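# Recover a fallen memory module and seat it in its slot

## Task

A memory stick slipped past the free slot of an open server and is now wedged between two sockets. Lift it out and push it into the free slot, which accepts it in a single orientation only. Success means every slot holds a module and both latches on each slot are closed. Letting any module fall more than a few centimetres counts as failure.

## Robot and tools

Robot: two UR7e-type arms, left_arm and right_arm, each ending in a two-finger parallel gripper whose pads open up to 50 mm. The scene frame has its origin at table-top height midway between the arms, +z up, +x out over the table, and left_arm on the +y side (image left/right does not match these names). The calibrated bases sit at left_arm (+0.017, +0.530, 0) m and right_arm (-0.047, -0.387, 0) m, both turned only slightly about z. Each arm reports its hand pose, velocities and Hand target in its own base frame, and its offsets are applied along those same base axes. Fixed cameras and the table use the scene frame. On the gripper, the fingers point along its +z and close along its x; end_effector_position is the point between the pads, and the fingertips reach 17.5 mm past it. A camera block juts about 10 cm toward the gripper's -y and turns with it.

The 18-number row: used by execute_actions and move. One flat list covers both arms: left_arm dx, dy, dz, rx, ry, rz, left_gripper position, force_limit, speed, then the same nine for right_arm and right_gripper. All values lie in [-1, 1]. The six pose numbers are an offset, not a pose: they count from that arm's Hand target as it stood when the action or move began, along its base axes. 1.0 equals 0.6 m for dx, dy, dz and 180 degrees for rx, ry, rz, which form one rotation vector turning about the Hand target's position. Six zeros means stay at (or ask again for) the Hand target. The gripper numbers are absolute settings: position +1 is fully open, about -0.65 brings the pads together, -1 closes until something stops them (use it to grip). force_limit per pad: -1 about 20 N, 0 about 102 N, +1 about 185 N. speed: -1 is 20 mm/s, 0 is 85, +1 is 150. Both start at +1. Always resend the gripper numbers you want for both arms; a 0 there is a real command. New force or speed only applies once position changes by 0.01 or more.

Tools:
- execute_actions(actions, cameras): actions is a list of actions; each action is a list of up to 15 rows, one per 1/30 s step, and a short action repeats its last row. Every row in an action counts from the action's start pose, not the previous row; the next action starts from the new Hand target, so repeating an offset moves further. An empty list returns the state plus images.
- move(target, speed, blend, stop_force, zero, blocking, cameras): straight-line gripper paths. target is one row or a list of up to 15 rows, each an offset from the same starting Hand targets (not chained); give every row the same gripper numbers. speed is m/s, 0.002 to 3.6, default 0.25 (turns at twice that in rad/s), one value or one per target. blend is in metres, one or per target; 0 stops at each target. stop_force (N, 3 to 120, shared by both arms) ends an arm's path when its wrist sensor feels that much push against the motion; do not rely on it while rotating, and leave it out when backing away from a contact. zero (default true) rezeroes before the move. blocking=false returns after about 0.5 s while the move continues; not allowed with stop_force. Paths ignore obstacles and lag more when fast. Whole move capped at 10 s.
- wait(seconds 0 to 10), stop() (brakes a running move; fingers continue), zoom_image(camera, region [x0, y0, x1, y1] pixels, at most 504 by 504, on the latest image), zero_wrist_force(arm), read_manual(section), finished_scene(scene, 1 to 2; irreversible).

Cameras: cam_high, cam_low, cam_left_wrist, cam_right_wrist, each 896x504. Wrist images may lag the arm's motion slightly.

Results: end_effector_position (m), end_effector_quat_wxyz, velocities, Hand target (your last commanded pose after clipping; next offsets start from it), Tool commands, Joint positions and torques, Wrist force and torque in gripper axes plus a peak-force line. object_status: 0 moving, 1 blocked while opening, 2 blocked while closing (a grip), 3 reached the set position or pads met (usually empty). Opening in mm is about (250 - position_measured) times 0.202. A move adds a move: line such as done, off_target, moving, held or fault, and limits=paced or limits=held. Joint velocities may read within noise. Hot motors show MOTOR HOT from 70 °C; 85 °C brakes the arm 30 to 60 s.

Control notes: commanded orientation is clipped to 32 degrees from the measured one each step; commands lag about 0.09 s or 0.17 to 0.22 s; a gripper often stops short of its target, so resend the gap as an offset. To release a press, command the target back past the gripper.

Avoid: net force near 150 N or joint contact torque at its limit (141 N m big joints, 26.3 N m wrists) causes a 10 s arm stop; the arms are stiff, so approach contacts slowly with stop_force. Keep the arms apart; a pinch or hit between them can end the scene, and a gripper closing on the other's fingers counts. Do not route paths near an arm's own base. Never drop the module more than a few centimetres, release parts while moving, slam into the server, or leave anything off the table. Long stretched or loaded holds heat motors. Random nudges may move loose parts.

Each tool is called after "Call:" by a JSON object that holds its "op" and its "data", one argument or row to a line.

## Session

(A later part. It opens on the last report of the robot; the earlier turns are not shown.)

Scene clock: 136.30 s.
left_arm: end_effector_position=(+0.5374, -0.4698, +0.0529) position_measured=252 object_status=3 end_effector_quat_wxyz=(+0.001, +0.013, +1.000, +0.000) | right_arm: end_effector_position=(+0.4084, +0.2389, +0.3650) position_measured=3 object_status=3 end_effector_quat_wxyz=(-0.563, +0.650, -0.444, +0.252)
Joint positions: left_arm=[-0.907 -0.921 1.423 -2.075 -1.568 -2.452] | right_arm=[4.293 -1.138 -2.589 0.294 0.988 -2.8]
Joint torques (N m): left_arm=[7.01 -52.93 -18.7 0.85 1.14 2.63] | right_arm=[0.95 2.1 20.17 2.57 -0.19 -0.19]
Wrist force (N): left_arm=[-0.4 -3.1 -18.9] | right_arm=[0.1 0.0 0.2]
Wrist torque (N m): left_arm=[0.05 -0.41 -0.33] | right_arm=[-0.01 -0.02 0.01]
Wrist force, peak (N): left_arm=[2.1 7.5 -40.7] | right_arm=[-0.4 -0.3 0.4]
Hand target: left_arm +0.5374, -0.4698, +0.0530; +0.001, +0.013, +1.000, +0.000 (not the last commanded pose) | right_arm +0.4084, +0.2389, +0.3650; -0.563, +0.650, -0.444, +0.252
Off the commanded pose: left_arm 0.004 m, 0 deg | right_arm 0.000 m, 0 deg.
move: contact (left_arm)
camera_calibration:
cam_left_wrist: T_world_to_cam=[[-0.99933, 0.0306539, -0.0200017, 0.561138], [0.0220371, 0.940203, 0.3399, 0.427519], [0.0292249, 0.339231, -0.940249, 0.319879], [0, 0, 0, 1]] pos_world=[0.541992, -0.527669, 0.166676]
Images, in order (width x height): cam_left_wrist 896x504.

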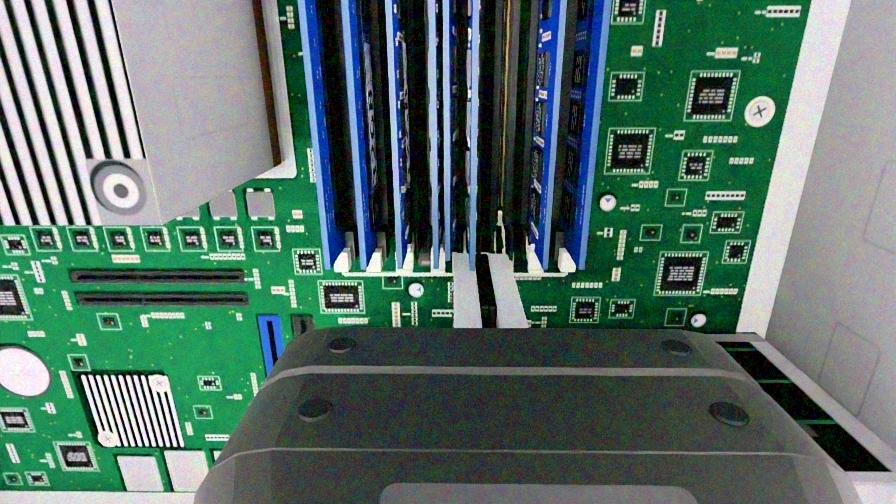

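Call:
{"op": "move", "data": {
  "target": [
    [0,0,0.04,0,0,0,-1,-0.5,0,0,0,0,0,0,0,1,1,1]
  ],
  "cameras": ["cam_left_wrist"],
  "speed": 0.1
}}

Call:
{"op": "zoom_image", "data": {
  "camera": "cam_left_wrist",
  "region": [400, 160, 560, 290]
}}

Scene clock: 140.53 s.
left_arm: end_effector_position=(+0.5374, -0.4698, +0.0768) position_measured=252 object_status=3 end_effector_quat_wxyz=(+0.001, +0.013, +1.000, +0.000) | right_arm: end_effector_position=(+0.4084, +0.2389, +0.3650) position_measured=3 object_status=3 end_effector_quat_wxyz=(-0.563, +0.650, -0.444, +0.252)
Joint positions: left_arm=[-0.907 -0.947 1.4 -2.025 -1.568 -2.452] | right_arm=[4.293 -1.138 -2.589 0.294 0.988 -2.8]
Joint torques (N m): left_arm=[7.21 -65.4 -29.4 -2.03 1.03 2.71] | right_arm=[0.36 1.88 19.1 2.64 -0.31 -0.01]
Wrist force (N): left_arm=[0.4 0.5 0.1] | right_arm=[-0.1 0.1 0.1]
Wrist torque (N m): left_arm=[0.02 -0.43 -0.31] | right_arm=[0.01 0.02 0.01]
Wrist force, peak (N): left_arm=[0.0 -3.8 -20.2] | right_arm=[0.1 -0.5 0.0]
Hand target: left_arm +0.5374, -0.4698, +0.0770; +0.001, +0.013, +1.000, +0.000 | right_arm +0.4084, +0.2389, +0.3650; -0.563, +0.650, -0.444, +0.252
Off the commanded pose: left_arm 0.000 m, 0 deg | right_arm 0.000 m, 0 deg.
move: done
camera_calibration:
cam_left_wrist: T_world_to_cam=[[-0.999327, 0.0306872, -0.0200959, 0.56165], [0.0220364, 0.940203, 0.339902, 0.419395], [0.0293249, 0.33923, -0.940246, 0.342296], [0, 0, 0, 1]] pos_world=[0.541992, -0.527669, 0.190576]
Images, in order (width x height): cam_left_wrist 896x504.

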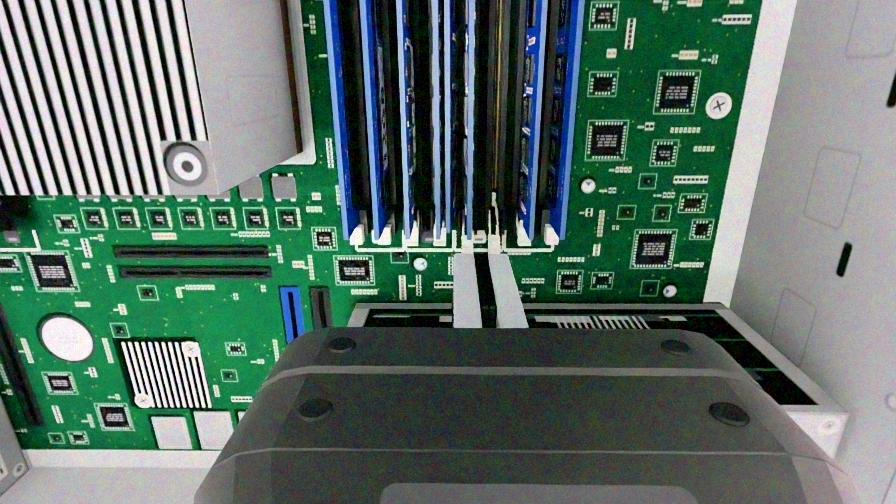

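Scaled by 3.150 from the camera's 896x504 image, which has a finer 1280x720 frame.

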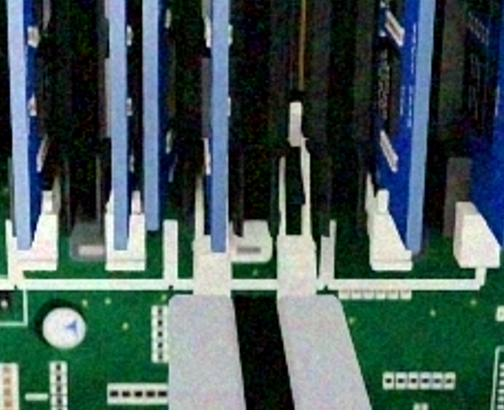

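Call:
{"op": "move", "data": {
  "target": [
    [0,0,0.06,0,0,0,-1,-0.5,0,0,0,0,0,0,0,1,1,1],
    [-0.0062,-0.264,0.06,0,0,0,-1,-0.5,0,0,0,0,0,0,0,1,1,1],
    [-0.0062,-0.264,0.03,0,0,0,-1,-0.5,0,0,0,0,0,0,0,1,1,1]
  ],
  "cameras": ["cam_left_wrist","cam_low"],
  "blend": 0.01
}}

Call:
{"op": "zoom_image", "data": {
  "camera": "cam_left_wrist",
  "region": [400, 200, 560, 330]
}}

Call:
{"op": "zoom_image", "data": {
  "camera": "cam_low",
  "region": [400, 150, 600, 330]
}}

Scene clock: 155.00 s.
left_arm: end_effector_position=(+0.5336, -0.6281, +0.0950) position_measured=252 object_status=3 end_effector_quat_wxyz=(+0.001, +0.013, +1.000, +0.000) | right_arm: end_effector_position=(+0.4084, +0.2389, +0.3650) position_measured=3 object_status=3 end_effector_quat_wxyz=(-0.563, +0.650, -0.444, +0.252)
Joint positions: left_arm=[-1.03 -0.686 0.886 -1.772 -1.568 -2.574] | right_arm=[4.293 -1.138 -2.589 0.294 0.988 -2.8]
Joint torques (N m): left_arm=[-7.8 -49.99 -31.58 -1.91 -2.05 -2.69] | right_arm=[1.72 2.3 19.9 2.63 -0.46 -0.15]
Wrist force (N): left_arm=[0.5 0.4 0.0] | right_arm=[0.0 -0.2 0.1]
Wrist torque (N m): left_arm=[0.00 -0.43 -0.18] | right_arm=[-0.03 0.01 0.01]
Wrist force, peak (N): left_arm=[-0.2 2.9 -0.5] | right_arm=[0.0 0.3 0.5]
Hand target: left_arm +0.5336, -0.6282, +0.0950; +0.001, +0.013, +1.000, +0.000 | right_arm +0.4084, +0.2389, +0.3650; -0.563, +0.650, -0.444, +0.252
Off the commanded pose: left_arm 0.000 m, 0 deg | right_arm 0.000 m, 0 deg.
move: done; blend cut to 0.009 m at target 2
camera_calibration:
cam_left_wrist: T_world_to_cam=[[-0.999327, 0.0306872, -0.0200959, 0.563076], [0.0220364, 0.940203, 0.339902, 0.562127], [0.0293249, 0.33923, -0.940246, 0.41322], [0, 0, 0, 1]] pos_world=[0.538192, -0.685969, 0.208776]
Images, in order (width x height): cam_low 896x504, cam_left_wrist 896x504.

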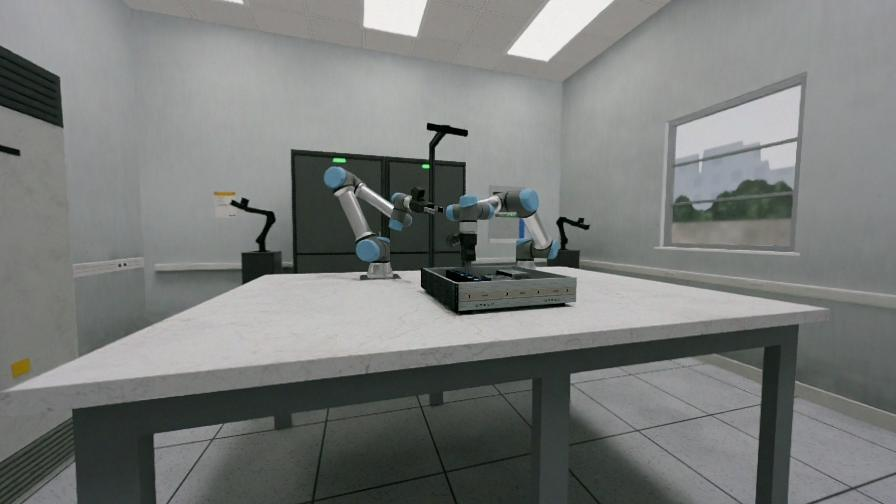

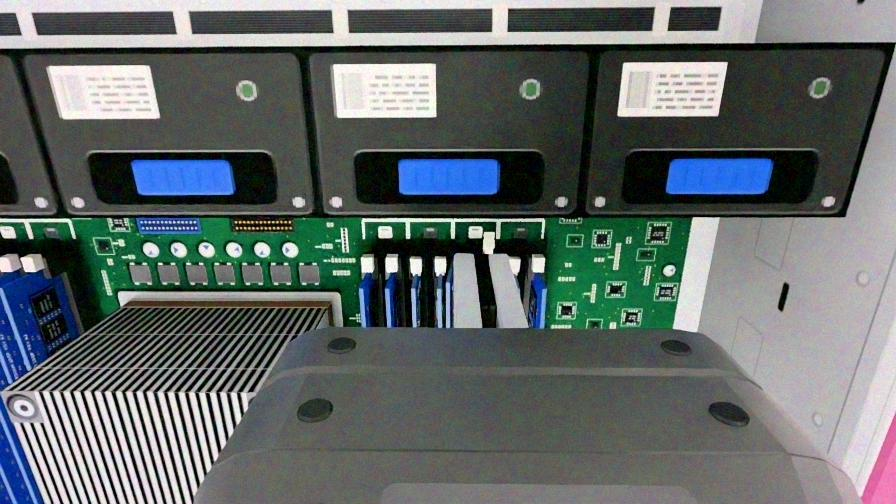

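Scaled by 3.150 from the camera's 896x504 image, which has a finer 1280x720 frame.

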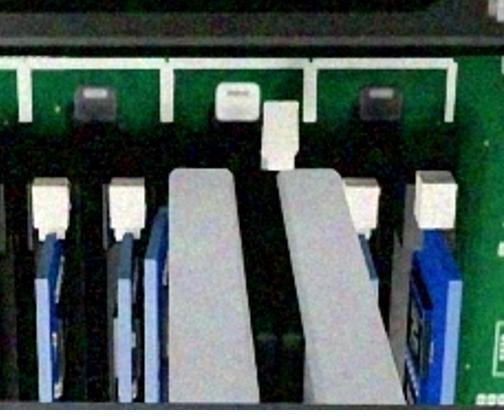

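Scaled by 2.520 from the camera's 896x504 image, which has a finer 1280x720 frame.

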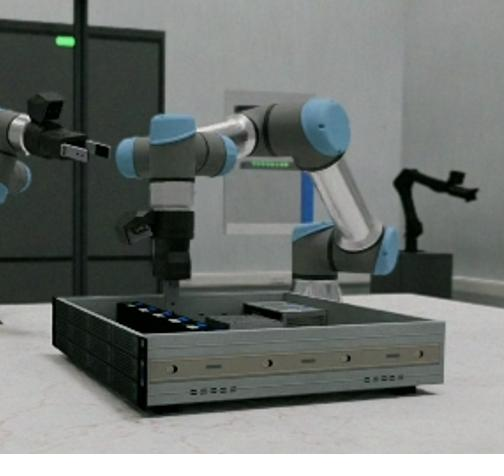

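Call:
{"op": "move", "data": {
  "target": [
    [0,-0.0085,-0.0233,-0.0556,0.0016,0,-1,-0.5,0,0,0,0,0,0,0,1,1,1]
  ],
  "cameras": ["cam_left_wrist"],
  "stop_force": 12,
  "speed": 0.04
}}

Call:
{"op": "zoom_image", "data": {
  "camera": "cam_left_wrist",
  "region": [400, 200, 560, 330]
}}

Scene clock: 169.47 s.
left_arm: end_effector_position=(+0.5336, -0.6333, +0.0810) position_measured=252 object_status=3 end_effector_quat_wxyz=(+0.000, +0.013, +0.996, -0.087) | right_arm: end_effector_position=(+0.4084, +0.2389, +0.3650) position_measured=3 object_status=3 end_effector_quat_wxyz=(-0.563, +0.650, -0.444, +0.252)
Joint positions: left_arm=[-1.002 -0.74 1.071 -2.048 -1.666 -2.554] | right_arm=[4.293 -1.138 -2.589 0.294 0.988 -2.8]
Joint torques (N m): left_arm=[9.69 -74.96 -18.39 -4.67 -2.27 2.68] | right_arm=[0.58 1.92 19.64 2.77 -0.29 0.05]
Wrist force (N): left_arm=[0.1 0.5 0.2] | right_arm=[0.1 -0.1 0.2]
Wrist torque (N m): left_arm=[-0.03 -0.38 -0.32] | right_arm=[-0.02 -0.01 0.01]
Wrist force, peak (N): left_arm=[0.7 0.6 0.5] | right_arm=[0.3 -0.4 -0.1]
Hand target: left_arm +0.5336, -0.6333, +0.0810; +0.000, +0.013, +0.996, -0.087 | right_arm +0.4084, +0.2389, +0.3650; -0.563, +0.650, -0.444, +0.252
Off the commanded pose: left_arm 0.000 m, 0 deg | right_arm 0.000 m, 0 deg.
move: done
camera_calibration:
cam_left_wrist: T_world_to_cam=[[-0.99943, 0.0271291, -0.0200718, 0.560838], [0.0232966, 0.984951, 0.171257, 0.613071], [0.0244158, 0.170692, -0.985022, 0.301255], [0, 0, 0, 1]] pos_world=[0.53888, -0.670482, 0.203007]
Images, in order (width x height): cam_left_wrist 896x504.

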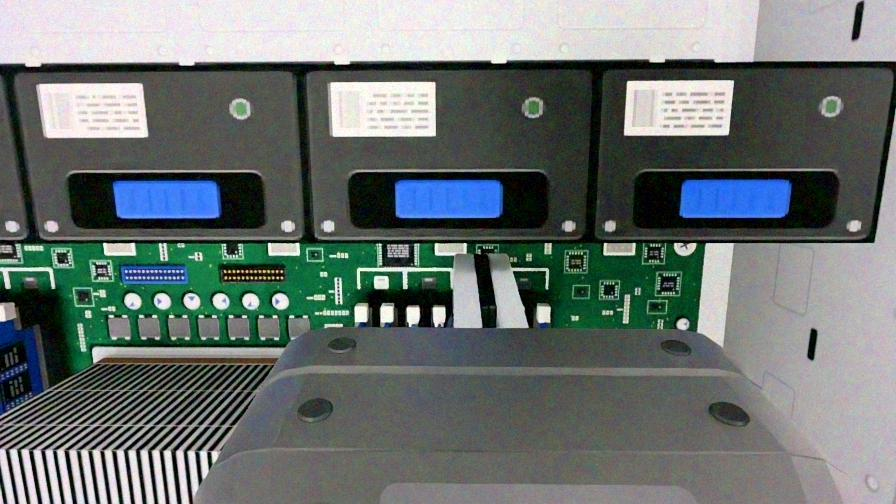

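Scaled by 3.150 from the camera's 896x504 image, which has a finer 1280x720 frame.

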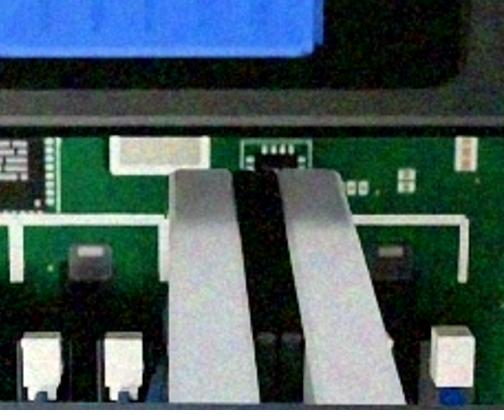

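Call:
{"op": "move", "data": {
  "target": [
    [0,0.0095,0,0,0,0,-1,-0.5,0,0,0,0,0,0,0,1,1,1],
    [0,0.0022,-0.044,0,0,0,-1,-0.5,0,0,0,0,0,0,0,1,1,1]
  ],
  "cameras": ["cam_left_wrist"],
  "stop_force": 25,
  "speed": 0.015
}}

Call:
{"op": "zoom_image", "data": {
  "camera": "cam_left_wrist",
  "region": [400, 200, 560, 330]
}}

Scene clock: 178.73 s.
left_arm: end_effector_position=(+0.5336, -0.6319, +0.0546) position_measured=252 object_status=3 end_effector_quat_wxyz=(+0.000, +0.013, +0.996, -0.087) | right_arm: end_effector_position=(+0.4084, +0.2389, +0.3650) position_measured=3 object_status=3 end_effector_quat_wxyz=(-0.563, +0.650, -0.444, +0.252)
Joint positions: left_arm=[-1.001 -0.718 1.102 -2.1 -1.666 -2.553] | right_arm=[4.293 -1.138 -2.589 0.294 0.988 -2.8]
Joint torques (N m): left_arm=[-7.3 -34.65 -11.25 -2.88 1.69 -2.52] | right_arm=[1.05 1.87 19.52 2.63 -0.17 -0.17]
Wrist force (N): left_arm=[0.7 -1.6 -14.4] | right_arm=[0.1 0.0 0.2]
Wrist torque (N m): left_arm=[-0.23 -0.26 -0.20] | right_arm=[0.00 -0.02 0.01]
Wrist force, peak (N): left_arm=[1.2 -1.9 -15.5] | right_arm=[-0.2 -0.5 0.1]
Hand target: left_arm +0.5336, -0.6319, +0.0546; +0.000, +0.013, +0.996, -0.087 | right_arm +0.4084, +0.2389, +0.3650; -0.563, +0.650, -0.444, +0.252
Off the commanded pose: left_arm 0.000 m, 0 deg | right_arm 0.000 m, 0 deg.
move: done
camera_calibration:
cam_left_wrist: T_world_to_cam=[[-0.99943, 0.0271291, -0.0200718, 0.560272], [0.0232966, 0.984951, 0.171257, 0.616312], [0.0244158, 0.170692, -0.985022, 0.275029], [0, 0, 0, 1]] pos_world=[0.53888, -0.669182, 0.176607]
Images, in order (width x height): cam_left_wrist 896x504.

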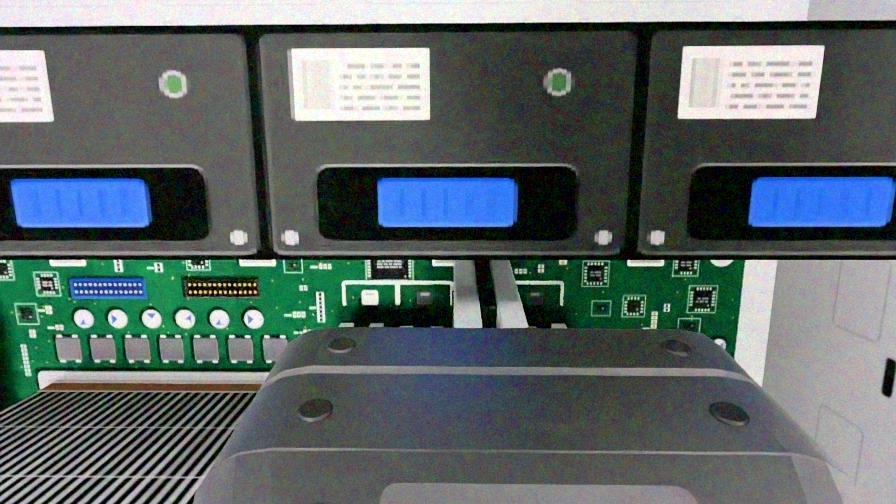

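Scaled by 3.150 from the camera's 896x504 image, which has a finer 1280x720 frame.

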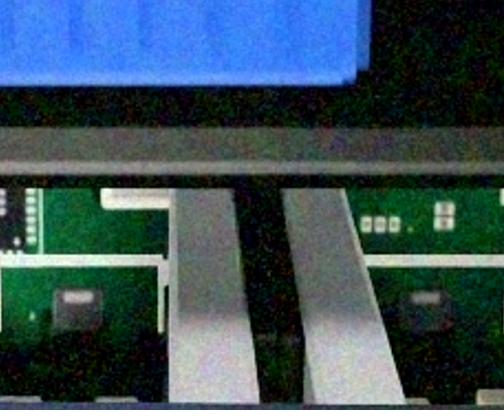

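Call:
{"op": "move", "data": {
  "target": [
    [0,-0.0013,-0.0066,0,0,0,-1,-0.5,0,0,0,0,0,0,0,1,1,1]
  ],
  "stop_force": 30,
  "speed": 0.01
}}

Call:
{"op": "move", "data": {
  "target": [
    [0,0.0,0.08,0,0,0,-1,-0.5,0,0,0,0,0,0,0,1,1,1],
    [0,0.1,0.1,0.0556,-0.0016,0,-1,-0.5,0,0,0,0,0,0,0,1,1,1]
  ],
  "cameras": ["cam_left_wrist"],
  "speed": 0.1
}}

Call:
{"op": "zoom_image", "data": {
  "camera": "cam_left_wrist",
  "region": [340, 90, 560, 270]
}}

Scene clock: 182.20 s.
left_arm: end_effector_position=(+0.5337, -0.6323, +0.0534) position_measured=252 object_status=3 end_effector_quat_wxyz=(+0.000, +0.013, +0.996, -0.087) | right_arm: end_effector_position=(+0.4084, +0.2389, +0.3650) position_measured=3 object_status=3 end_effector_quat_wxyz=(-0.563, +0.650, -0.444, +0.252)
Joint positions: left_arm=[-1.001 -0.716 1.102 -2.103 -1.666 -2.553] | right_arm=[4.293 -1.138 -2.589 0.294 0.988 -2.8]
Joint torques (N m): left_arm=[6.17 -39.87 -10.66 0.58 2.14 0.97] | right_arm=[0.7 1.79 19.49 2.77 -0.3 -0.08]
Wrist force (N): left_arm=[2.8 -1.6 -44.9] | right_arm=[0.1 -0.2 0.2]
Wrist torque (N m): left_arm=[-0.54 -0.01 -0.23] | right_arm=[-0.03 0.00 0.01]
Wrist force, peak (N): left_arm=[3.6 -4.6 -52.4] | right_arm=[0.3 -0.2 0.4]
Hand target: left_arm +0.5337, -0.6323, +0.0534; +0.000, +0.013, +0.996, -0.087 (not the last commanded pose) | right_arm +0.4084, +0.2389, +0.3650; -0.563, +0.650, -0.444, +0.252
Off the commanded pose: left_arm 0.003 m, 0 deg | right_arm 0.000 m, 0 deg.
move: contact (left_arm)

Scene clock: 184.60 s.
left_arm: end_effector_position=(+0.5337, -0.5724, +0.1133) position_measured=252 object_status=3 end_effector_quat_wxyz=(+0.002, +0.013, +1.000, +0.000) | right_arm: end_effector_position=(+0.4084, +0.2389, +0.3650) position_measured=3 object_status=3 end_effector_quat_wxyz=(-0.563, +0.650, -0.444, +0.252)
Joint positions: left_arm=[-0.992 -0.815 1.071 -1.829 -1.568 -2.537] | right_arm=[4.293 -1.138 -2.589 0.294 0.988 -2.8]
Joint torques (N m): left_arm=[9.91 -71.78 -18.71 -1.86 1.99 2.94] | right_arm=[0.92 1.28 19.16 2.82 -0.39 -0.21]
Wrist force (N): left_arm=[0.4 0.3 0.1] | right_arm=[-0.2 0.1 0.0]
Wrist torque (N m): left_arm=[-0.02 -0.41 -0.31] | right_arm=[0.00 0.03 0.00]
Wrist force, peak (N): left_arm=[3.3 -1.6 -45.2] | right_arm=[-0.2 -0.6 0.1]
Hand target: left_arm +0.5337, -0.5723, +0.1134; +0.002, +0.013, +1.000, +0.000 | right_arm +0.4084, +0.2389, +0.3650; -0.563, +0.650, -0.444, +0.252
Off the commanded pose: left_arm 0.000 m, 0 deg | right_arm 0.000 m, 0 deg.
move: done
camera_calibration:
cam_left_wrist: T_world_to_cam=[[-0.999321, 0.0307401, -0.0203061, 0.561915], [0.0220372, 0.94046, 0.339191, 0.503826], [0.0295238, 0.338513, -0.940498, 0.411119], [0, 0, 0, 1]] pos_world=[0.538293, -0.63027, 0.227174]
Images, in order (width x height): cam_left_wrist 896x504.

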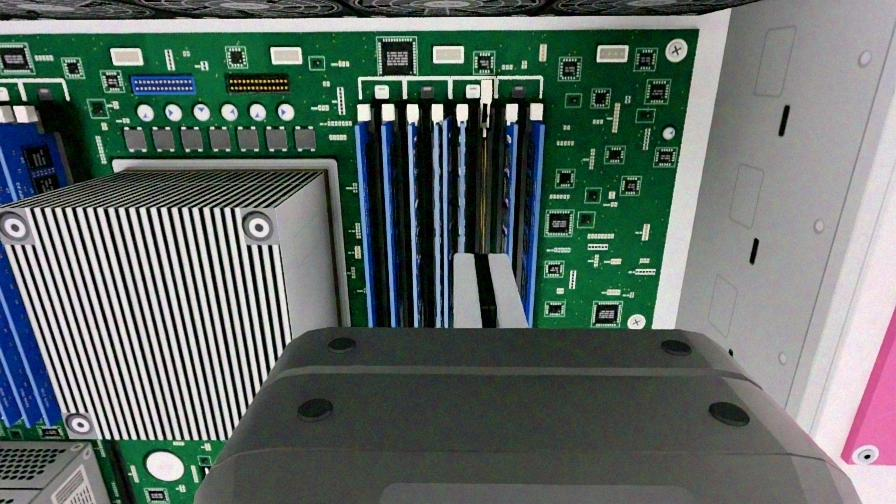

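Scaled by 2.291 from the camera's 896x504 image, which has a finer 1280x720 frame.

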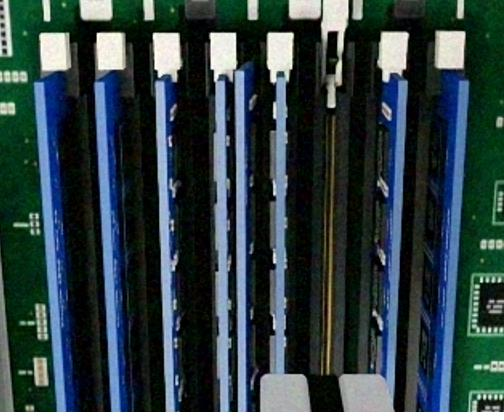

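Call:
{"op": "move", "data": {
  "target": [
    [0,-0.0845,0,-0.0556,0.0016,0,-1,-0.5,0,0,0,0,0,0,0,1,1,1],
    [0,-0.0845,-0.05,-0.0556,0.0016,0,-1,-0.5,0,0,0,0,0,0,0,1,1,1]
  ],
  "speed": 0.12
}}

Call:
{"op": "move", "data": {
  "target": [
    [0,-0.0092,-0.051,0,0,0,-1,-0.5,0,0,0,0,0,0,0,1,1,1]
  ],
  "stop_force": 25,
  "speed": 0.015
}}

Scene clock: 189.23 s.
left_arm: end_effector_position=(+0.5337, -0.6230, +0.0836) position_measured=252 object_status=3 end_effector_quat_wxyz=(+0.000, +0.013, +0.996, -0.087) end_effector_velocity=(+0.000, -0.001, -0.002) end_effector_angular_velocity=(-0.002, -0.001, -0.001) | right_arm: end_effector_position=(+0.4084, +0.2389, +0.3650) position_measured=3 object_status=3 end_effector_quat_wxyz=(-0.563, +0.650, -0.444, +0.252)
Joint positions: left_arm=[-0.995 -0.762 1.104 -2.059 -1.667 -2.547] | right_arm=[4.293 -1.138 -2.589 0.294 0.988 -2.8]
Joint velocities: left_arm=[0 0.003 0.001 -0.005 0 0.001] | right_arm=[within noise]
Joint torques (N m): left_arm=[-7 -46.49 -17.42 -5.04 -2.19 -2.65] | right_arm=[-0.01 1.97 19.67 2.66 -0.28 0.03]
Wrist force (N): left_arm=[0.2 0.7 0.3] | right_arm=[0.0 -0.2 0.0]
Wrist torque (N m): left_arm=[0.00 -0.37 -0.18] | right_arm=[-0.03 0.01 0.00]
Wrist force, peak (N): left_arm=[0.3 0.9 1.3] | right_arm=[0.2 0.4 0.3]
Hand target: left_arm +0.5337, -0.6230, +0.0834; +0.000, +0.013, +0.996, -0.087 | right_arm +0.4084, +0.2389, +0.3650; -0.563, +0.650, -0.444, +0.252
Off the commanded pose: left_arm 0.000 m, 0 deg | right_arm 0.000 m, 0 deg.
move: done

Scene clock: 192.30 s.
left_arm: end_effector_position=(+0.5337, -0.6279, +0.0576) position_measured=252 object_status=3 end_effector_quat_wxyz=(+0.000, +0.013, +0.996, -0.088) | right_arm: end_effector_position=(+0.4084, +0.2389, +0.3650) position_measured=3 object_status=3 end_effector_quat_wxyz=(-0.563, +0.650, -0.444, +0.252)
Joint positions: left_arm=[-0.998 -0.729 1.114 -2.103 -1.667 -2.55] | right_arm=[4.293 -1.138 -2.589 0.294 0.988 -2.8]
Joint torques (N m): left_arm=[9.73 -75.32 -30.88 -2.13 -2.24 1.87] | right_arm=[0.44 1.9 19.73 2.71 -0.05 -0.02]
Wrist force (N): left_arm=[-0.1 -0.2 0.2] | right_arm=[0.1 -0.1 -0.1]
Wrist torque (N m): left_arm=[-0.14 -0.33 -0.18] | right_arm=[-0.01 -0.01 0.01]
Wrist force, peak (N): left_arm=[0.5 -22.9 -31.7] | right_arm=[-0.1 0.3 0.5]
Hand target: left_arm +0.5337, -0.6279, +0.0576; +0.000, +0.013, +0.996, -0.088 (not the last commanded pose) | right_arm +0.4084, +0.2389, +0.3650; -0.563, +0.650, -0.444, +0.252
Off the commanded pose: left_arm 0.005 m, 0 deg | right_arm 0.000 m, 0 deg.
move: contact (left_arm)

Call:
{"op": "move", "data": {
  "target": [
    [0,-0.0015,-0.0085,0,0,0,-1,-0.5,0,0,0,0,0,0,0,1,1,1]
  ],
  "stop_force": 25,
  "speed": 0.01
}}

Call:
{"op": "move", "data": {
  "target": [
    [0,-0.002,0.08,0,0,0,-1,-0.5,0,0,0,0,0,0,0,1,1,1],
    [0,0.1,0.1,0.0556,-0.0016,0,-1,-0.5,0,0,0,0,0,0,0,1,1,1]
  ],
  "cameras": ["cam_left_wrist"],
  "speed": 0.1
}}

Call:
{"op": "zoom_image", "data": {
  "camera": "cam_left_wrist",
  "region": [340, 90, 560, 270]
}}

Scene clock: 197.33 s.
left_arm: end_effector_position=(+0.5338, -0.6287, +0.0540) position_measured=252 object_status=3 end_effector_quat_wxyz=(+0.000, +0.013, +0.996, -0.088) | right_arm: end_effector_position=(+0.4084, +0.2389, +0.3650) position_measured=3 object_status=3 end_effector_quat_wxyz=(-0.563, +0.650, -0.444, +0.252)
Joint positions: left_arm=[-0.999 -0.724 1.115 -2.109 -1.667 -2.55] | right_arm=[4.293 -1.138 -2.589 0.294 0.988 -2.8]
Joint torques (N m): left_arm=[8.34 -54.91 -18.23 0.07 0.4 2.04] | right_arm=[0.58 2.37 19.48 2.82 -0.16 -0.14]
Wrist force (N): left_arm=[0.7 -3.0 -24.3] | right_arm=[0.1 0.0 0.2]
Wrist torque (N m): left_arm=[-0.40 -0.30 -0.19] | right_arm=[0.00 -0.02 0.01]
Wrist force, peak (N): left_arm=[1.6 -4.3 -35.2] | right_arm=[0.0 -0.5 0.3]
Hand target: left_arm +0.5338, -0.6287, +0.0540; +0.000, +0.013, +0.996, -0.088 (not the last commanded pose) | right_arm +0.4084, +0.2389, +0.3650; -0.563, +0.650, -0.444, +0.252
Off the commanded pose: left_arm 0.001 m, 0 deg | right_arm 0.000 m, 0 deg.
move: contact (left_arm)

Scene clock: 199.73 s.
left_arm: end_effector_position=(+0.5339, -0.5688, +0.1139) position_measured=252 object_status=3 end_effector_quat_wxyz=(+0.002, +0.013, +1.000, -0.001) | right_arm: end_effector_position=(+0.4084, +0.2389, +0.3650) position_measured=3 object_status=3 end_effector_quat_wxyz=(-0.563, +0.650, -0.444, +0.252)
Joint positions: left_arm=[-0.99 -0.823 1.084 -1.835 -1.569 -2.534] | right_arm=[4.293 -1.138 -2.589 0.294 0.988 -2.8]
Joint torques (N m): left_arm=[9.36 -72.56 -18.3 -2 2.04 2.9] | right_arm=[0.84 2.62 19.15 2.64 -0.39 0.01]
Wrist force (N): left_arm=[0.1 -0.3 0.3] | right_arm=[0.0 -0.3 0.0]
Wrist torque (N m): left_arm=[-0.11 -0.37 -0.32] | right_arm=[-0.04 0.00 0.01]
Wrist force, peak (N): left_arm=[0.9 -4.1 -26.1] | right_arm=[0.2 -0.3 0.3]
Hand target: left_arm +0.5338, -0.5687, +0.1140; +0.002, +0.013, +1.000, -0.001 | right_arm +0.4084, +0.2389, +0.3650; -0.563, +0.650, -0.444, +0.252
Off the commanded pose: left_arm 0.000 m, 0 deg | right_arm 0.000 m, 0 deg.
move: done
camera_calibration:
cam_left_wrist: T_world_to_cam=[[-0.999305, 0.0308304, -0.0209405, 0.562107], [0.0219411, 0.940843, 0.338133, 0.500549], [0.0301265, 0.337438, -0.940865, 0.40957], [0, 0, 0, 1]] pos_world=[0.538395, -0.626473, 0.227869]
Images, in order (width x height): cam_left_wrist 896x504.

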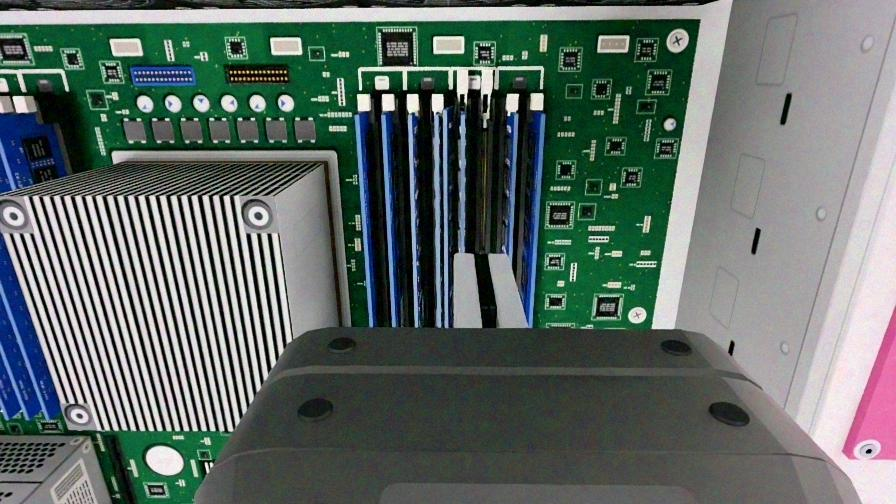

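Scaled by 2.291 from the camera's 896x504 image, which has a finer 1280x720 frame.

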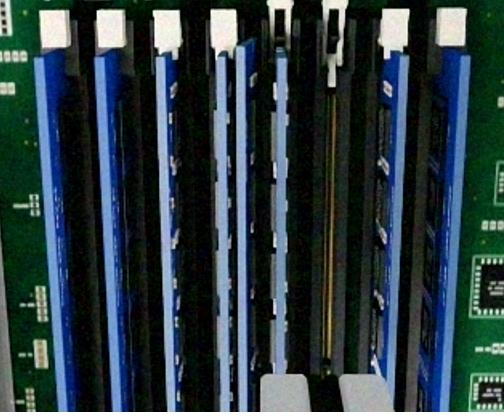

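Call:
{"op": "move", "data": {
  "target": [
    [0,0.32,0.06,-0.333,0.0095,0,-1,-0.5,0,0,0,0,0,0,0,1,1,1]
  ],
  "cameras": ["cam_left_wrist"],
  "speed": 0.25
}}

Call:
{"op": "zoom_image", "data": {
  "camera": "cam_left_wrist",
  "region": [400, 100, 560, 230]
}}

Scene clock: 205.53 s.
left_arm: end_effector_position=(+0.5338, -0.3767, +0.1500) position_measured=252 object_status=3 end_effector_quat_wxyz=(-0.006, +0.011, +0.866, -0.500) end_effector_velocity=(+0.000, +0.000, -0.001) end_effector_angular_velocity=(-0.002, +0.000, -0.001) | right_arm: end_effector_position=(+0.4084, +0.2389, +0.3650) position_measured=3 object_status=3 end_effector_quat_wxyz=(-0.563, +0.650, -0.444, +0.252)
Joint positions: left_arm=[-0.516 -1.017 1.918 -3.157 -2.44 -2.39] | right_arm=[4.293 -1.138 -2.589 0.294 0.988 -2.8]
Joint velocities: left_arm=[0 0.002 0.001 -0.005 -0.002 -0.001] | right_arm=[within noise]
Joint torques (N m): left_arm=[10.03 -28.92 -10.81 -4.87 -3.62 -2.65] | right_arm=[0.73 2.24 20.22 2.66 -0.23 0.03]
Wrist force (N): left_arm=[-0.4 0.5 0.5] | right_arm=[0.0 0.1 0.1]
Wrist torque (N m): left_arm=[-0.14 -0.23 -0.09] | right_arm=[0.01 0.01 0.00]
Wrist force, peak (N): left_arm=[0.3 -2.0 0.1] | right_arm=[-0.2 -0.5 -0.1]
Hand target: left_arm +0.5338, -0.3767, +0.1500; -0.006, +0.011, +0.866, -0.500 | right_arm +0.4084, +0.2389, +0.3650; -0.563, +0.650, -0.444, +0.252
Off the commanded pose: left_arm 0.000 m, 0 deg | right_arm 0.000 m, 0 deg.
move: done
camera_calibration:
cam_left_wrist: T_world_to_cam=[[-0.999855, 0.0115911, -0.0124944, 0.548692], [0.016917, 0.76396, -0.645042, 0.391156], [0.00206851, -0.64516, -0.764045, -0.00304643], [0, 0, 0, 1]] pos_world=[0.542001, -0.307152, 0.25684]
Images, in order (width x height): cam_left_wrist 896x504.

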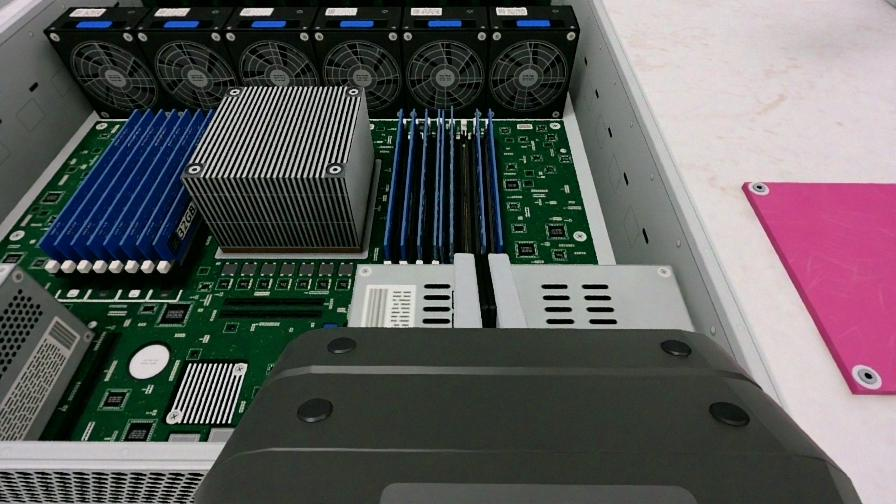

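Scaled by 3.150 from the camera's 896x504 image, which has a finer 1280x720 frame.

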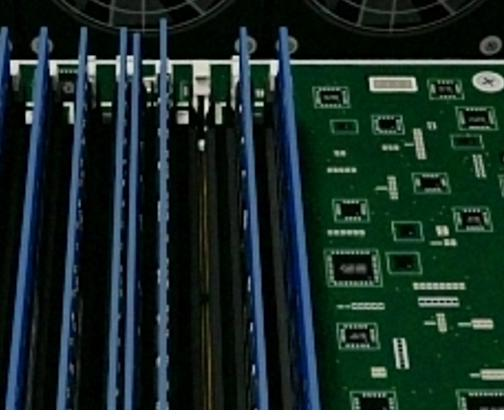

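Call:
{"op": "move", "data": {
  "target": [
    [-0.0287,-0.289,-0.03,0.333,-0.0095,0,-1,-0.5,0,0,0,0,0,0,0,1,1,1],
    [-0.0287,-0.289,-0.108,0.333,-0.0095,0,-1,-0.5,0,0,0,0,0,0,0,1,1,1]
  ],
  "speed": 0.2
}}

Call:
{"op": "move", "data": {
  "target": [
    [0,0,-0.03,0,0,0,-1,-0.5,0,0,0,0,0,0,0,1,1,1]
  ],
  "stop_force": 5,
  "speed": 0.01,
  "cameras": ["cam_left_wrist"]
}}

Scene clock: 214.97 s.
left_arm: end_effector_position=(+0.5166, -0.5501, +0.0853) position_measured=252 object_status=3 end_effector_quat_wxyz=(+0.002, +0.013, +1.000, -0.001) | right_arm: end_effector_position=(+0.4084, +0.2389, +0.3650) position_measured=3 object_status=3 end_effector_quat_wxyz=(-0.563, +0.650, -0.444, +0.252)
Joint positions: left_arm=[-0.995 -0.863 1.231 -1.942 -1.568 -2.539] | right_arm=[4.293 -1.138 -2.589 0.294 0.988 -2.8]
Joint torques (N m): left_arm=[-7.19 -41.7 -18.74 -4.55 2.15 -2.06] | right_arm=[1.45 1.61 19.74 2.63 -0.28 -0.13]
Wrist force (N): left_arm=[0.4 -0.4 0.3] | right_arm=[0.0 0.0 0.0]
Wrist torque (N m): left_arm=[-0.11 -0.42 -0.17] | right_arm=[-0.01 0.00 0.01]
Wrist force, peak (N): left_arm=[-0.7 1.7 -0.2] | right_arm=[0.4 -0.1 0.4]
Hand target: left_arm +0.5166, -0.5501, +0.0852; +0.002, +0.013, +1.000, -0.001 | right_arm +0.4084, +0.2389, +0.3650; -0.563, +0.650, -0.444, +0.252
Off the commanded pose: left_arm 0.000 m, 0 deg | right_arm 0.000 m, 0 deg.
move: done

Scene clock: 217.77 s.
left_arm: end_effector_position=(+0.5166, -0.5501, +0.0714) position_measured=252 object_status=3 end_effector_quat_wxyz=(+0.002, +0.013, +1.000, -0.001) | right_arm: end_effector_position=(+0.4084, +0.2389, +0.3650) position_measured=3 object_status=3 end_effector_quat_wxyz=(-0.563, +0.650, -0.444, +0.252)
Joint positions: left_arm=[-0.995 -0.85 1.247 -1.971 -1.568 -2.539] | right_arm=[4.293 -1.138 -2.589 0.294 0.988 -2.8]
Joint torques (N m): left_arm=[0.77 -67.48 -27.49 -1.43 1.7 -0.44] | right_arm=[0.78 0.84 20.25 2.72 -0.24 -0.15]
Wrist force (N): left_arm=[-0.7 -1.3 -2.6] | right_arm=[0.0 0.0 0.0]
Wrist torque (N m): left_arm=[-0.15 -0.35 -0.18] | right_arm=[0.00 0.00 0.00]
Wrist force, peak (N): left_arm=[2.9 3.7 -19.1] | right_arm=[0.2 0.2 0.4]
Hand target: left_arm +0.5166, -0.5501, +0.0714; +0.002, +0.013, +1.000, -0.001 (not the last commanded pose) | right_arm +0.4084, +0.2389, +0.3650; -0.563, +0.650, -0.444, +0.252
Off the commanded pose: left_arm 0.004 m, 0 deg | right_arm 0.000 m, 0 deg.
move: contact (left_arm)
camera_calibration:
cam_left_wrist: T_world_to_cam=[[-0.999305, 0.0308402, -0.0209263, 0.543356], [0.0219428, 0.940704, 0.338519, 0.497676], [0.0301255, 0.337824, -0.940727, 0.363945], [0, 0, 0, 1]] pos_world=[0.521095, -0.607872, 0.185271]
Images, in order (width x height): cam_left_wrist 896x504.

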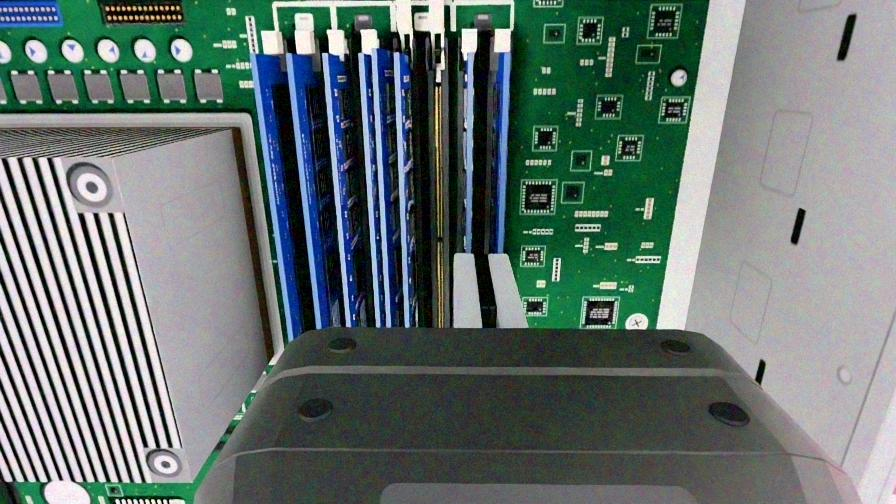

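Call:
{"op": "move", "data": {
  "target": [
    [0,0,0.02,0,0,0,-1,-0.5,0,0,0,0,0,0,0,1,1,1],
    [0.0365,0,0.016,0,0,0,-1,-0.5,0,0,0,0,0,0,0,1,1,1],
    [0.0365,0,0.016,0,0,0,-0.4,-0.5,0,0,0,0,0,0,0,1,1,1]
  ],
  "speed": 0.1,
  "cameras": ["cam_left_wrist"]
}}

Call:
{"op": "zoom_image", "data": {
  "camera": "cam_left_wrist",
  "region": [400, 170, 560, 330]
}}

Scene clock: 223.40 s.
left_arm: end_effector_position=(+0.5385, -0.5501, +0.0810) position_measured=212 object_status=3 end_effector_quat_wxyz=(+0.002, +0.013, +1.000, -0.001) | right_arm: end_effector_position=(+0.4084, +0.2389, +0.3650) position_measured=3 object_status=3 end_effector_quat_wxyz=(-0.563, +0.650, -0.444, +0.252)
Joint positions: left_arm=[-0.971 -0.823 1.172 -1.923 -1.568 -2.515] | right_arm=[4.293 -1.138 -2.589 0.294 0.988 -2.8]
Joint torques (N m): left_arm=[10.5 -43.36 -30.11 -1.88 -1.49 2.92] | right_arm=[0.55 1.81 20.74 2.69 -0.18 0.01]
Wrist force (N): left_arm=[0.5 -0.6 0.1] | right_arm=[0.0 -0.2 0.2]
Wrist torque (N m): left_arm=[-0.14 -0.44 -0.32] | right_arm=[-0.02 0.00 0.00]
Wrist force, peak (N): left_arm=[0.1 -1.8 -4.0] | right_arm=[-0.2 -0.3 0.4]
Hand target: left_arm +0.5385, -0.5501, +0.0810; +0.002, +0.013, +1.000, -0.001 | right_arm +0.4084, +0.2389, +0.3650; -0.563, +0.650, -0.444, +0.252
Off the commanded pose: left_arm 0.000 m, 0 deg | right_arm 0.000 m, 0 deg.
move: done
camera_calibration:
cam_left_wrist: T_world_to_cam=[[-0.999305, 0.0308382, -0.0209301, 0.565442], [0.0219425, 0.940736, 0.33843, 0.493982], [0.0301263, 0.337736, -0.940759, 0.372268], [0, 0, 0, 1]] pos_world=[0.542995, -0.607872, 0.19487]
Images, in order (width x height): cam_left_wrist 896x504.

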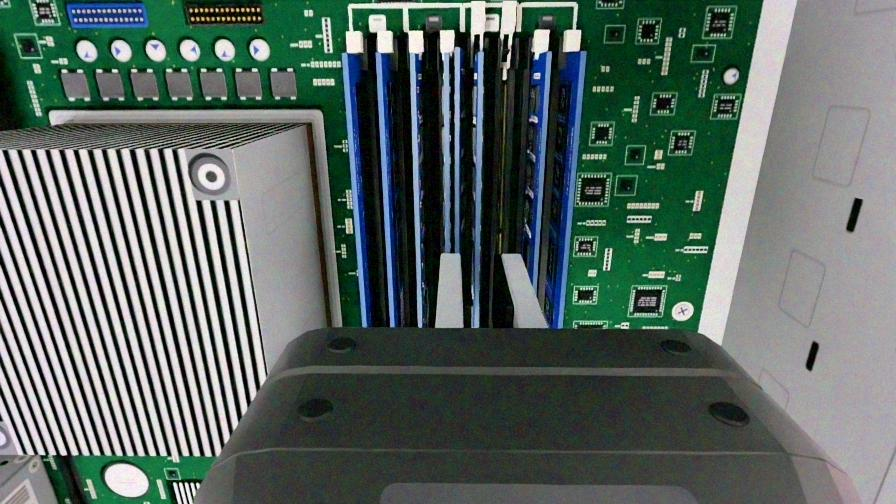

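Scaled by 3.150 from the camera's 896x504 image, which has a finer 1280x720 frame.

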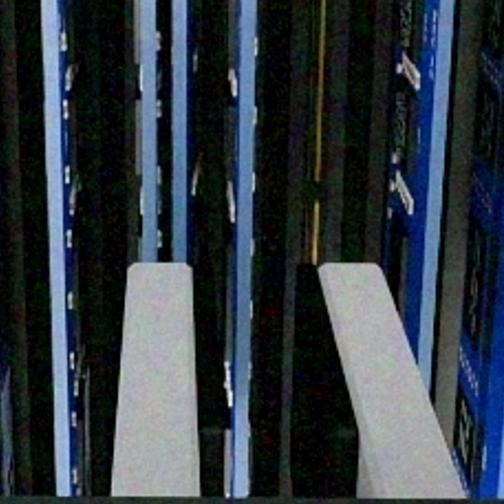

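Call:
{"op": "move", "data": {
  "target": [
    [0.0018,0,-0.0145,0,0,0,-0.4,-0.9,-0.5,0,0,0,0,0,0,1,1,1]
  ],
  "speed": 0.03
}}

Call:
{"op": "move", "data": {
  "target": [
    [0,0,0,0,0,0,-1,-0.9,-0.5,0,0,0,0,0,0,1,1,1]
  ],
  "cameras": ["cam_left_wrist"]
}}

Call:
{"op": "zoom_image", "data": {
  "camera": "cam_left_wrist",
  "region": [400, 170, 560, 330]
}}

Scene clock: 226.87 s.
left_arm: end_effector_position=(+0.5396, -0.5501, +0.0725) position_measured=212 object_status=3 end_effector_quat_wxyz=(+0.002, +0.013, +1.000, -0.001) | right_arm: end_effector_position=(+0.4084, +0.2389, +0.3650) position_measured=3 object_status=3 end_effector_quat_wxyz=(-0.563, +0.650, -0.444, +0.252)
Joint positions: left_arm=[-0.97 -0.813 1.178 -1.939 -1.568 -2.514] | right_arm=[4.293 -1.138 -2.589 0.294 0.988 -2.8]
Joint torques (N m): left_arm=[10.69 -43.88 -17.86 -4.35 -1.53 2.84] | right_arm=[1.18 0.99 20.26 2.57 -0.24 -0.12]
Wrist force (N): left_arm=[0.3 -0.3 0.3] | right_arm=[-0.1 0.1 0.3]
Wrist torque (N m): left_arm=[-0.12 -0.41 -0.33] | right_arm=[0.01 0.02 0.00]
Wrist force, peak (N): left_arm=[0.6 -0.7 0.3] | right_arm=[-0.1 0.3 0.5]
Hand target: left_arm +0.5396, -0.5501, +0.0723; +0.002, +0.013, +1.000, -0.001 | right_arm +0.4084, +0.2389, +0.3650; -0.563, +0.650, -0.444, +0.252
Off the commanded pose: left_arm 0.000 m, 0 deg | right_arm 0.000 m, 0 deg.
move: done

Scene clock: 227.37 s.
left_arm: end_effector_position=(+0.5396, -0.5501, +0.0723) position_measured=246 object_status=2 end_effector_quat_wxyz=(+0.002, +0.013, +1.000, -0.001) | right_arm: end_effector_position=(+0.4084, +0.2389, +0.3650) position_measured=3 object_status=3 end_effector_quat_wxyz=(-0.563, +0.650, -0.444, +0.252)
Joint positions: left_arm=[-0.97 -0.813 1.179 -1.939 -1.568 -2.514] | right_arm=[4.293 -1.138 -2.589 0.294 0.988 -2.8]
Joint torques (N m): left_arm=[10.14 -42.56 -17.37 -4.41 -1.46 2.78] | right_arm=[0.63 2.21 20.57 2.59 -0.25 -0.01]
Wrist force (N): left_arm=[0.7 -0.5 -2.1] | right_arm=[0.0 -0.2 0.1]
Wrist torque (N m): left_arm=[-0.17 -0.41 -0.39] | right_arm=[-0.03 0.00 0.00]
Wrist force, peak (N): left_arm=[0.7 -0.5 -2.1] | right_arm=[-0.3 0.2 0.2]
Hand target: left_arm +0.5396, -0.5501, +0.0723; +0.002, +0.013, +1.000, -0.001 | right_arm +0.4084, +0.2389, +0.3650; -0.563, +0.650, -0.444, +0.252
Off the commanded pose: left_arm 0.000 m, 0 deg | right_arm 0.000 m, 0 deg.
move: done
camera_calibration:
cam_left_wrist: T_world_to_cam=[[-0.999305, 0.0308382, -0.0209301, 0.566359], [0.0219425, 0.940736, 0.33843, 0.496902], [0.0301263, 0.337736, -0.940759, 0.36405], [0, 0, 0, 1]] pos_world=[0.544095, -0.607872, 0.18617]
Images, in order (width x height): cam_left_wrist 896x504.

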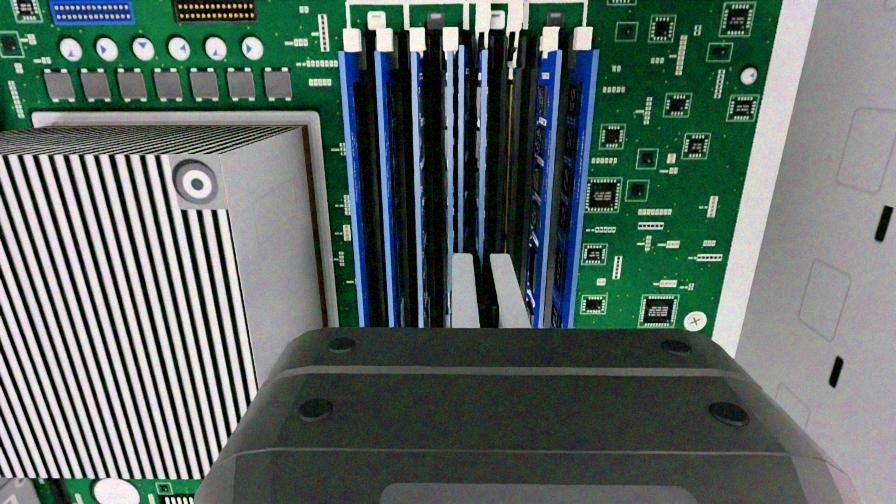

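Scaled by 3.150 from the camera's 896x504 image, which has a finer 1280x720 frame.

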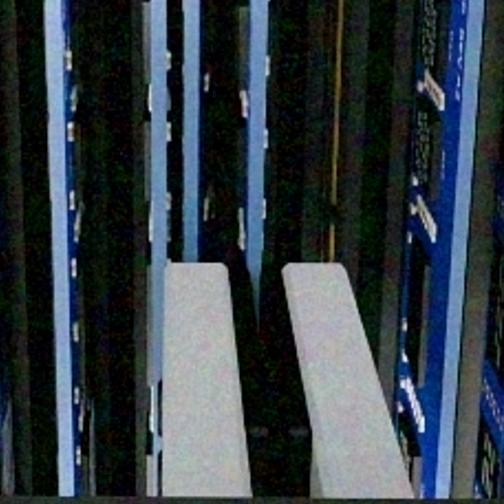

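Call:
{"op": "move", "data": {
  "target": [
    [0,0,0.02,0,0,0,-1,-0.9,-0.5,0,0,0,0,0,0,1,1,1]
  ],
  "speed": 0.03,
  "cameras": ["cam_left_wrist"]
}}

Call:
{"op": "zoom_image", "data": {
  "camera": "cam_left_wrist",
  "region": [340, 0, 600, 330]
}}

Scene clock: 231.67 s.
left_arm: end_effector_position=(+0.5396, -0.5501, +0.0841) position_measured=246 object_status=2 end_effector_quat_wxyz=(+0.002, +0.013, +1.000, -0.001) | right_arm: end_effector_position=(+0.4084, +0.2389, +0.3650) position_measured=3 object_status=3 end_effector_quat_wxyz=(-0.563, +0.650, -0.444, +0.252)
Joint positions: left_arm=[-0.97 -0.824 1.165 -1.915 -1.568 -2.514] | right_arm=[4.293 -1.138 -2.589 0.294 0.988 -2.8]
Joint torques (N m): left_arm=[9.97 -70.62 -30.28 -1.66 -1.29 2.65] | right_arm=[1.25 1.25 19.39 2.7 -0.21 -0.13]
Wrist force (N): left_arm=[0.7 -0.3 0.4] | right_arm=[0.1 0.2 0.2]
Wrist torque (N m): left_arm=[-0.10 -0.47 -0.32] | right_arm=[0.04 -0.01 0.01]
Wrist force, peak (N): left_arm=[0.8 -0.2 -2.7] | right_arm=[0.4 -0.2 0.3]
Hand target: left_arm +0.5396, -0.5501, +0.0843; +0.002, +0.013, +1.000, -0.001 | right_arm +0.4084, +0.2389, +0.3650; -0.563, +0.650, -0.444, +0.252
Off the commanded pose: left_arm 0.000 m, 0 deg | right_arm 0.000 m, 0 deg.
move: done
camera_calibration:
cam_left_wrist: T_world_to_cam=[[-0.999305, 0.0308382, -0.0209301, 0.566606], [0.0219425, 0.940736, 0.33843, 0.492909], [0.0301263, 0.337736, -0.940759, 0.375151], [0, 0, 0, 1]] pos_world=[0.544095, -0.607872, 0.19797]
Images, in order (width x height): cam_left_wrist 896x504.

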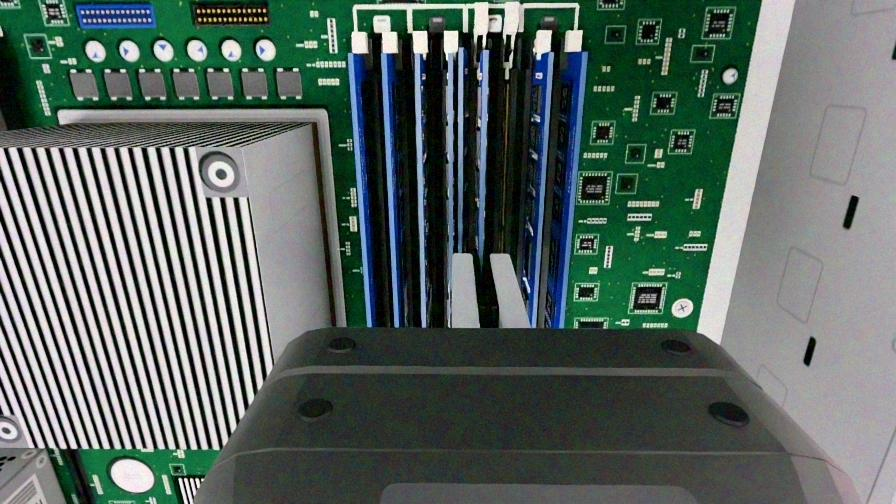

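Scaled by 1.527 from the camera's 896x504 image, which has a finer 1280x720 frame.

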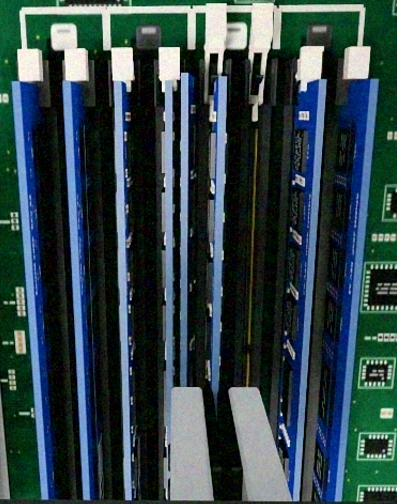

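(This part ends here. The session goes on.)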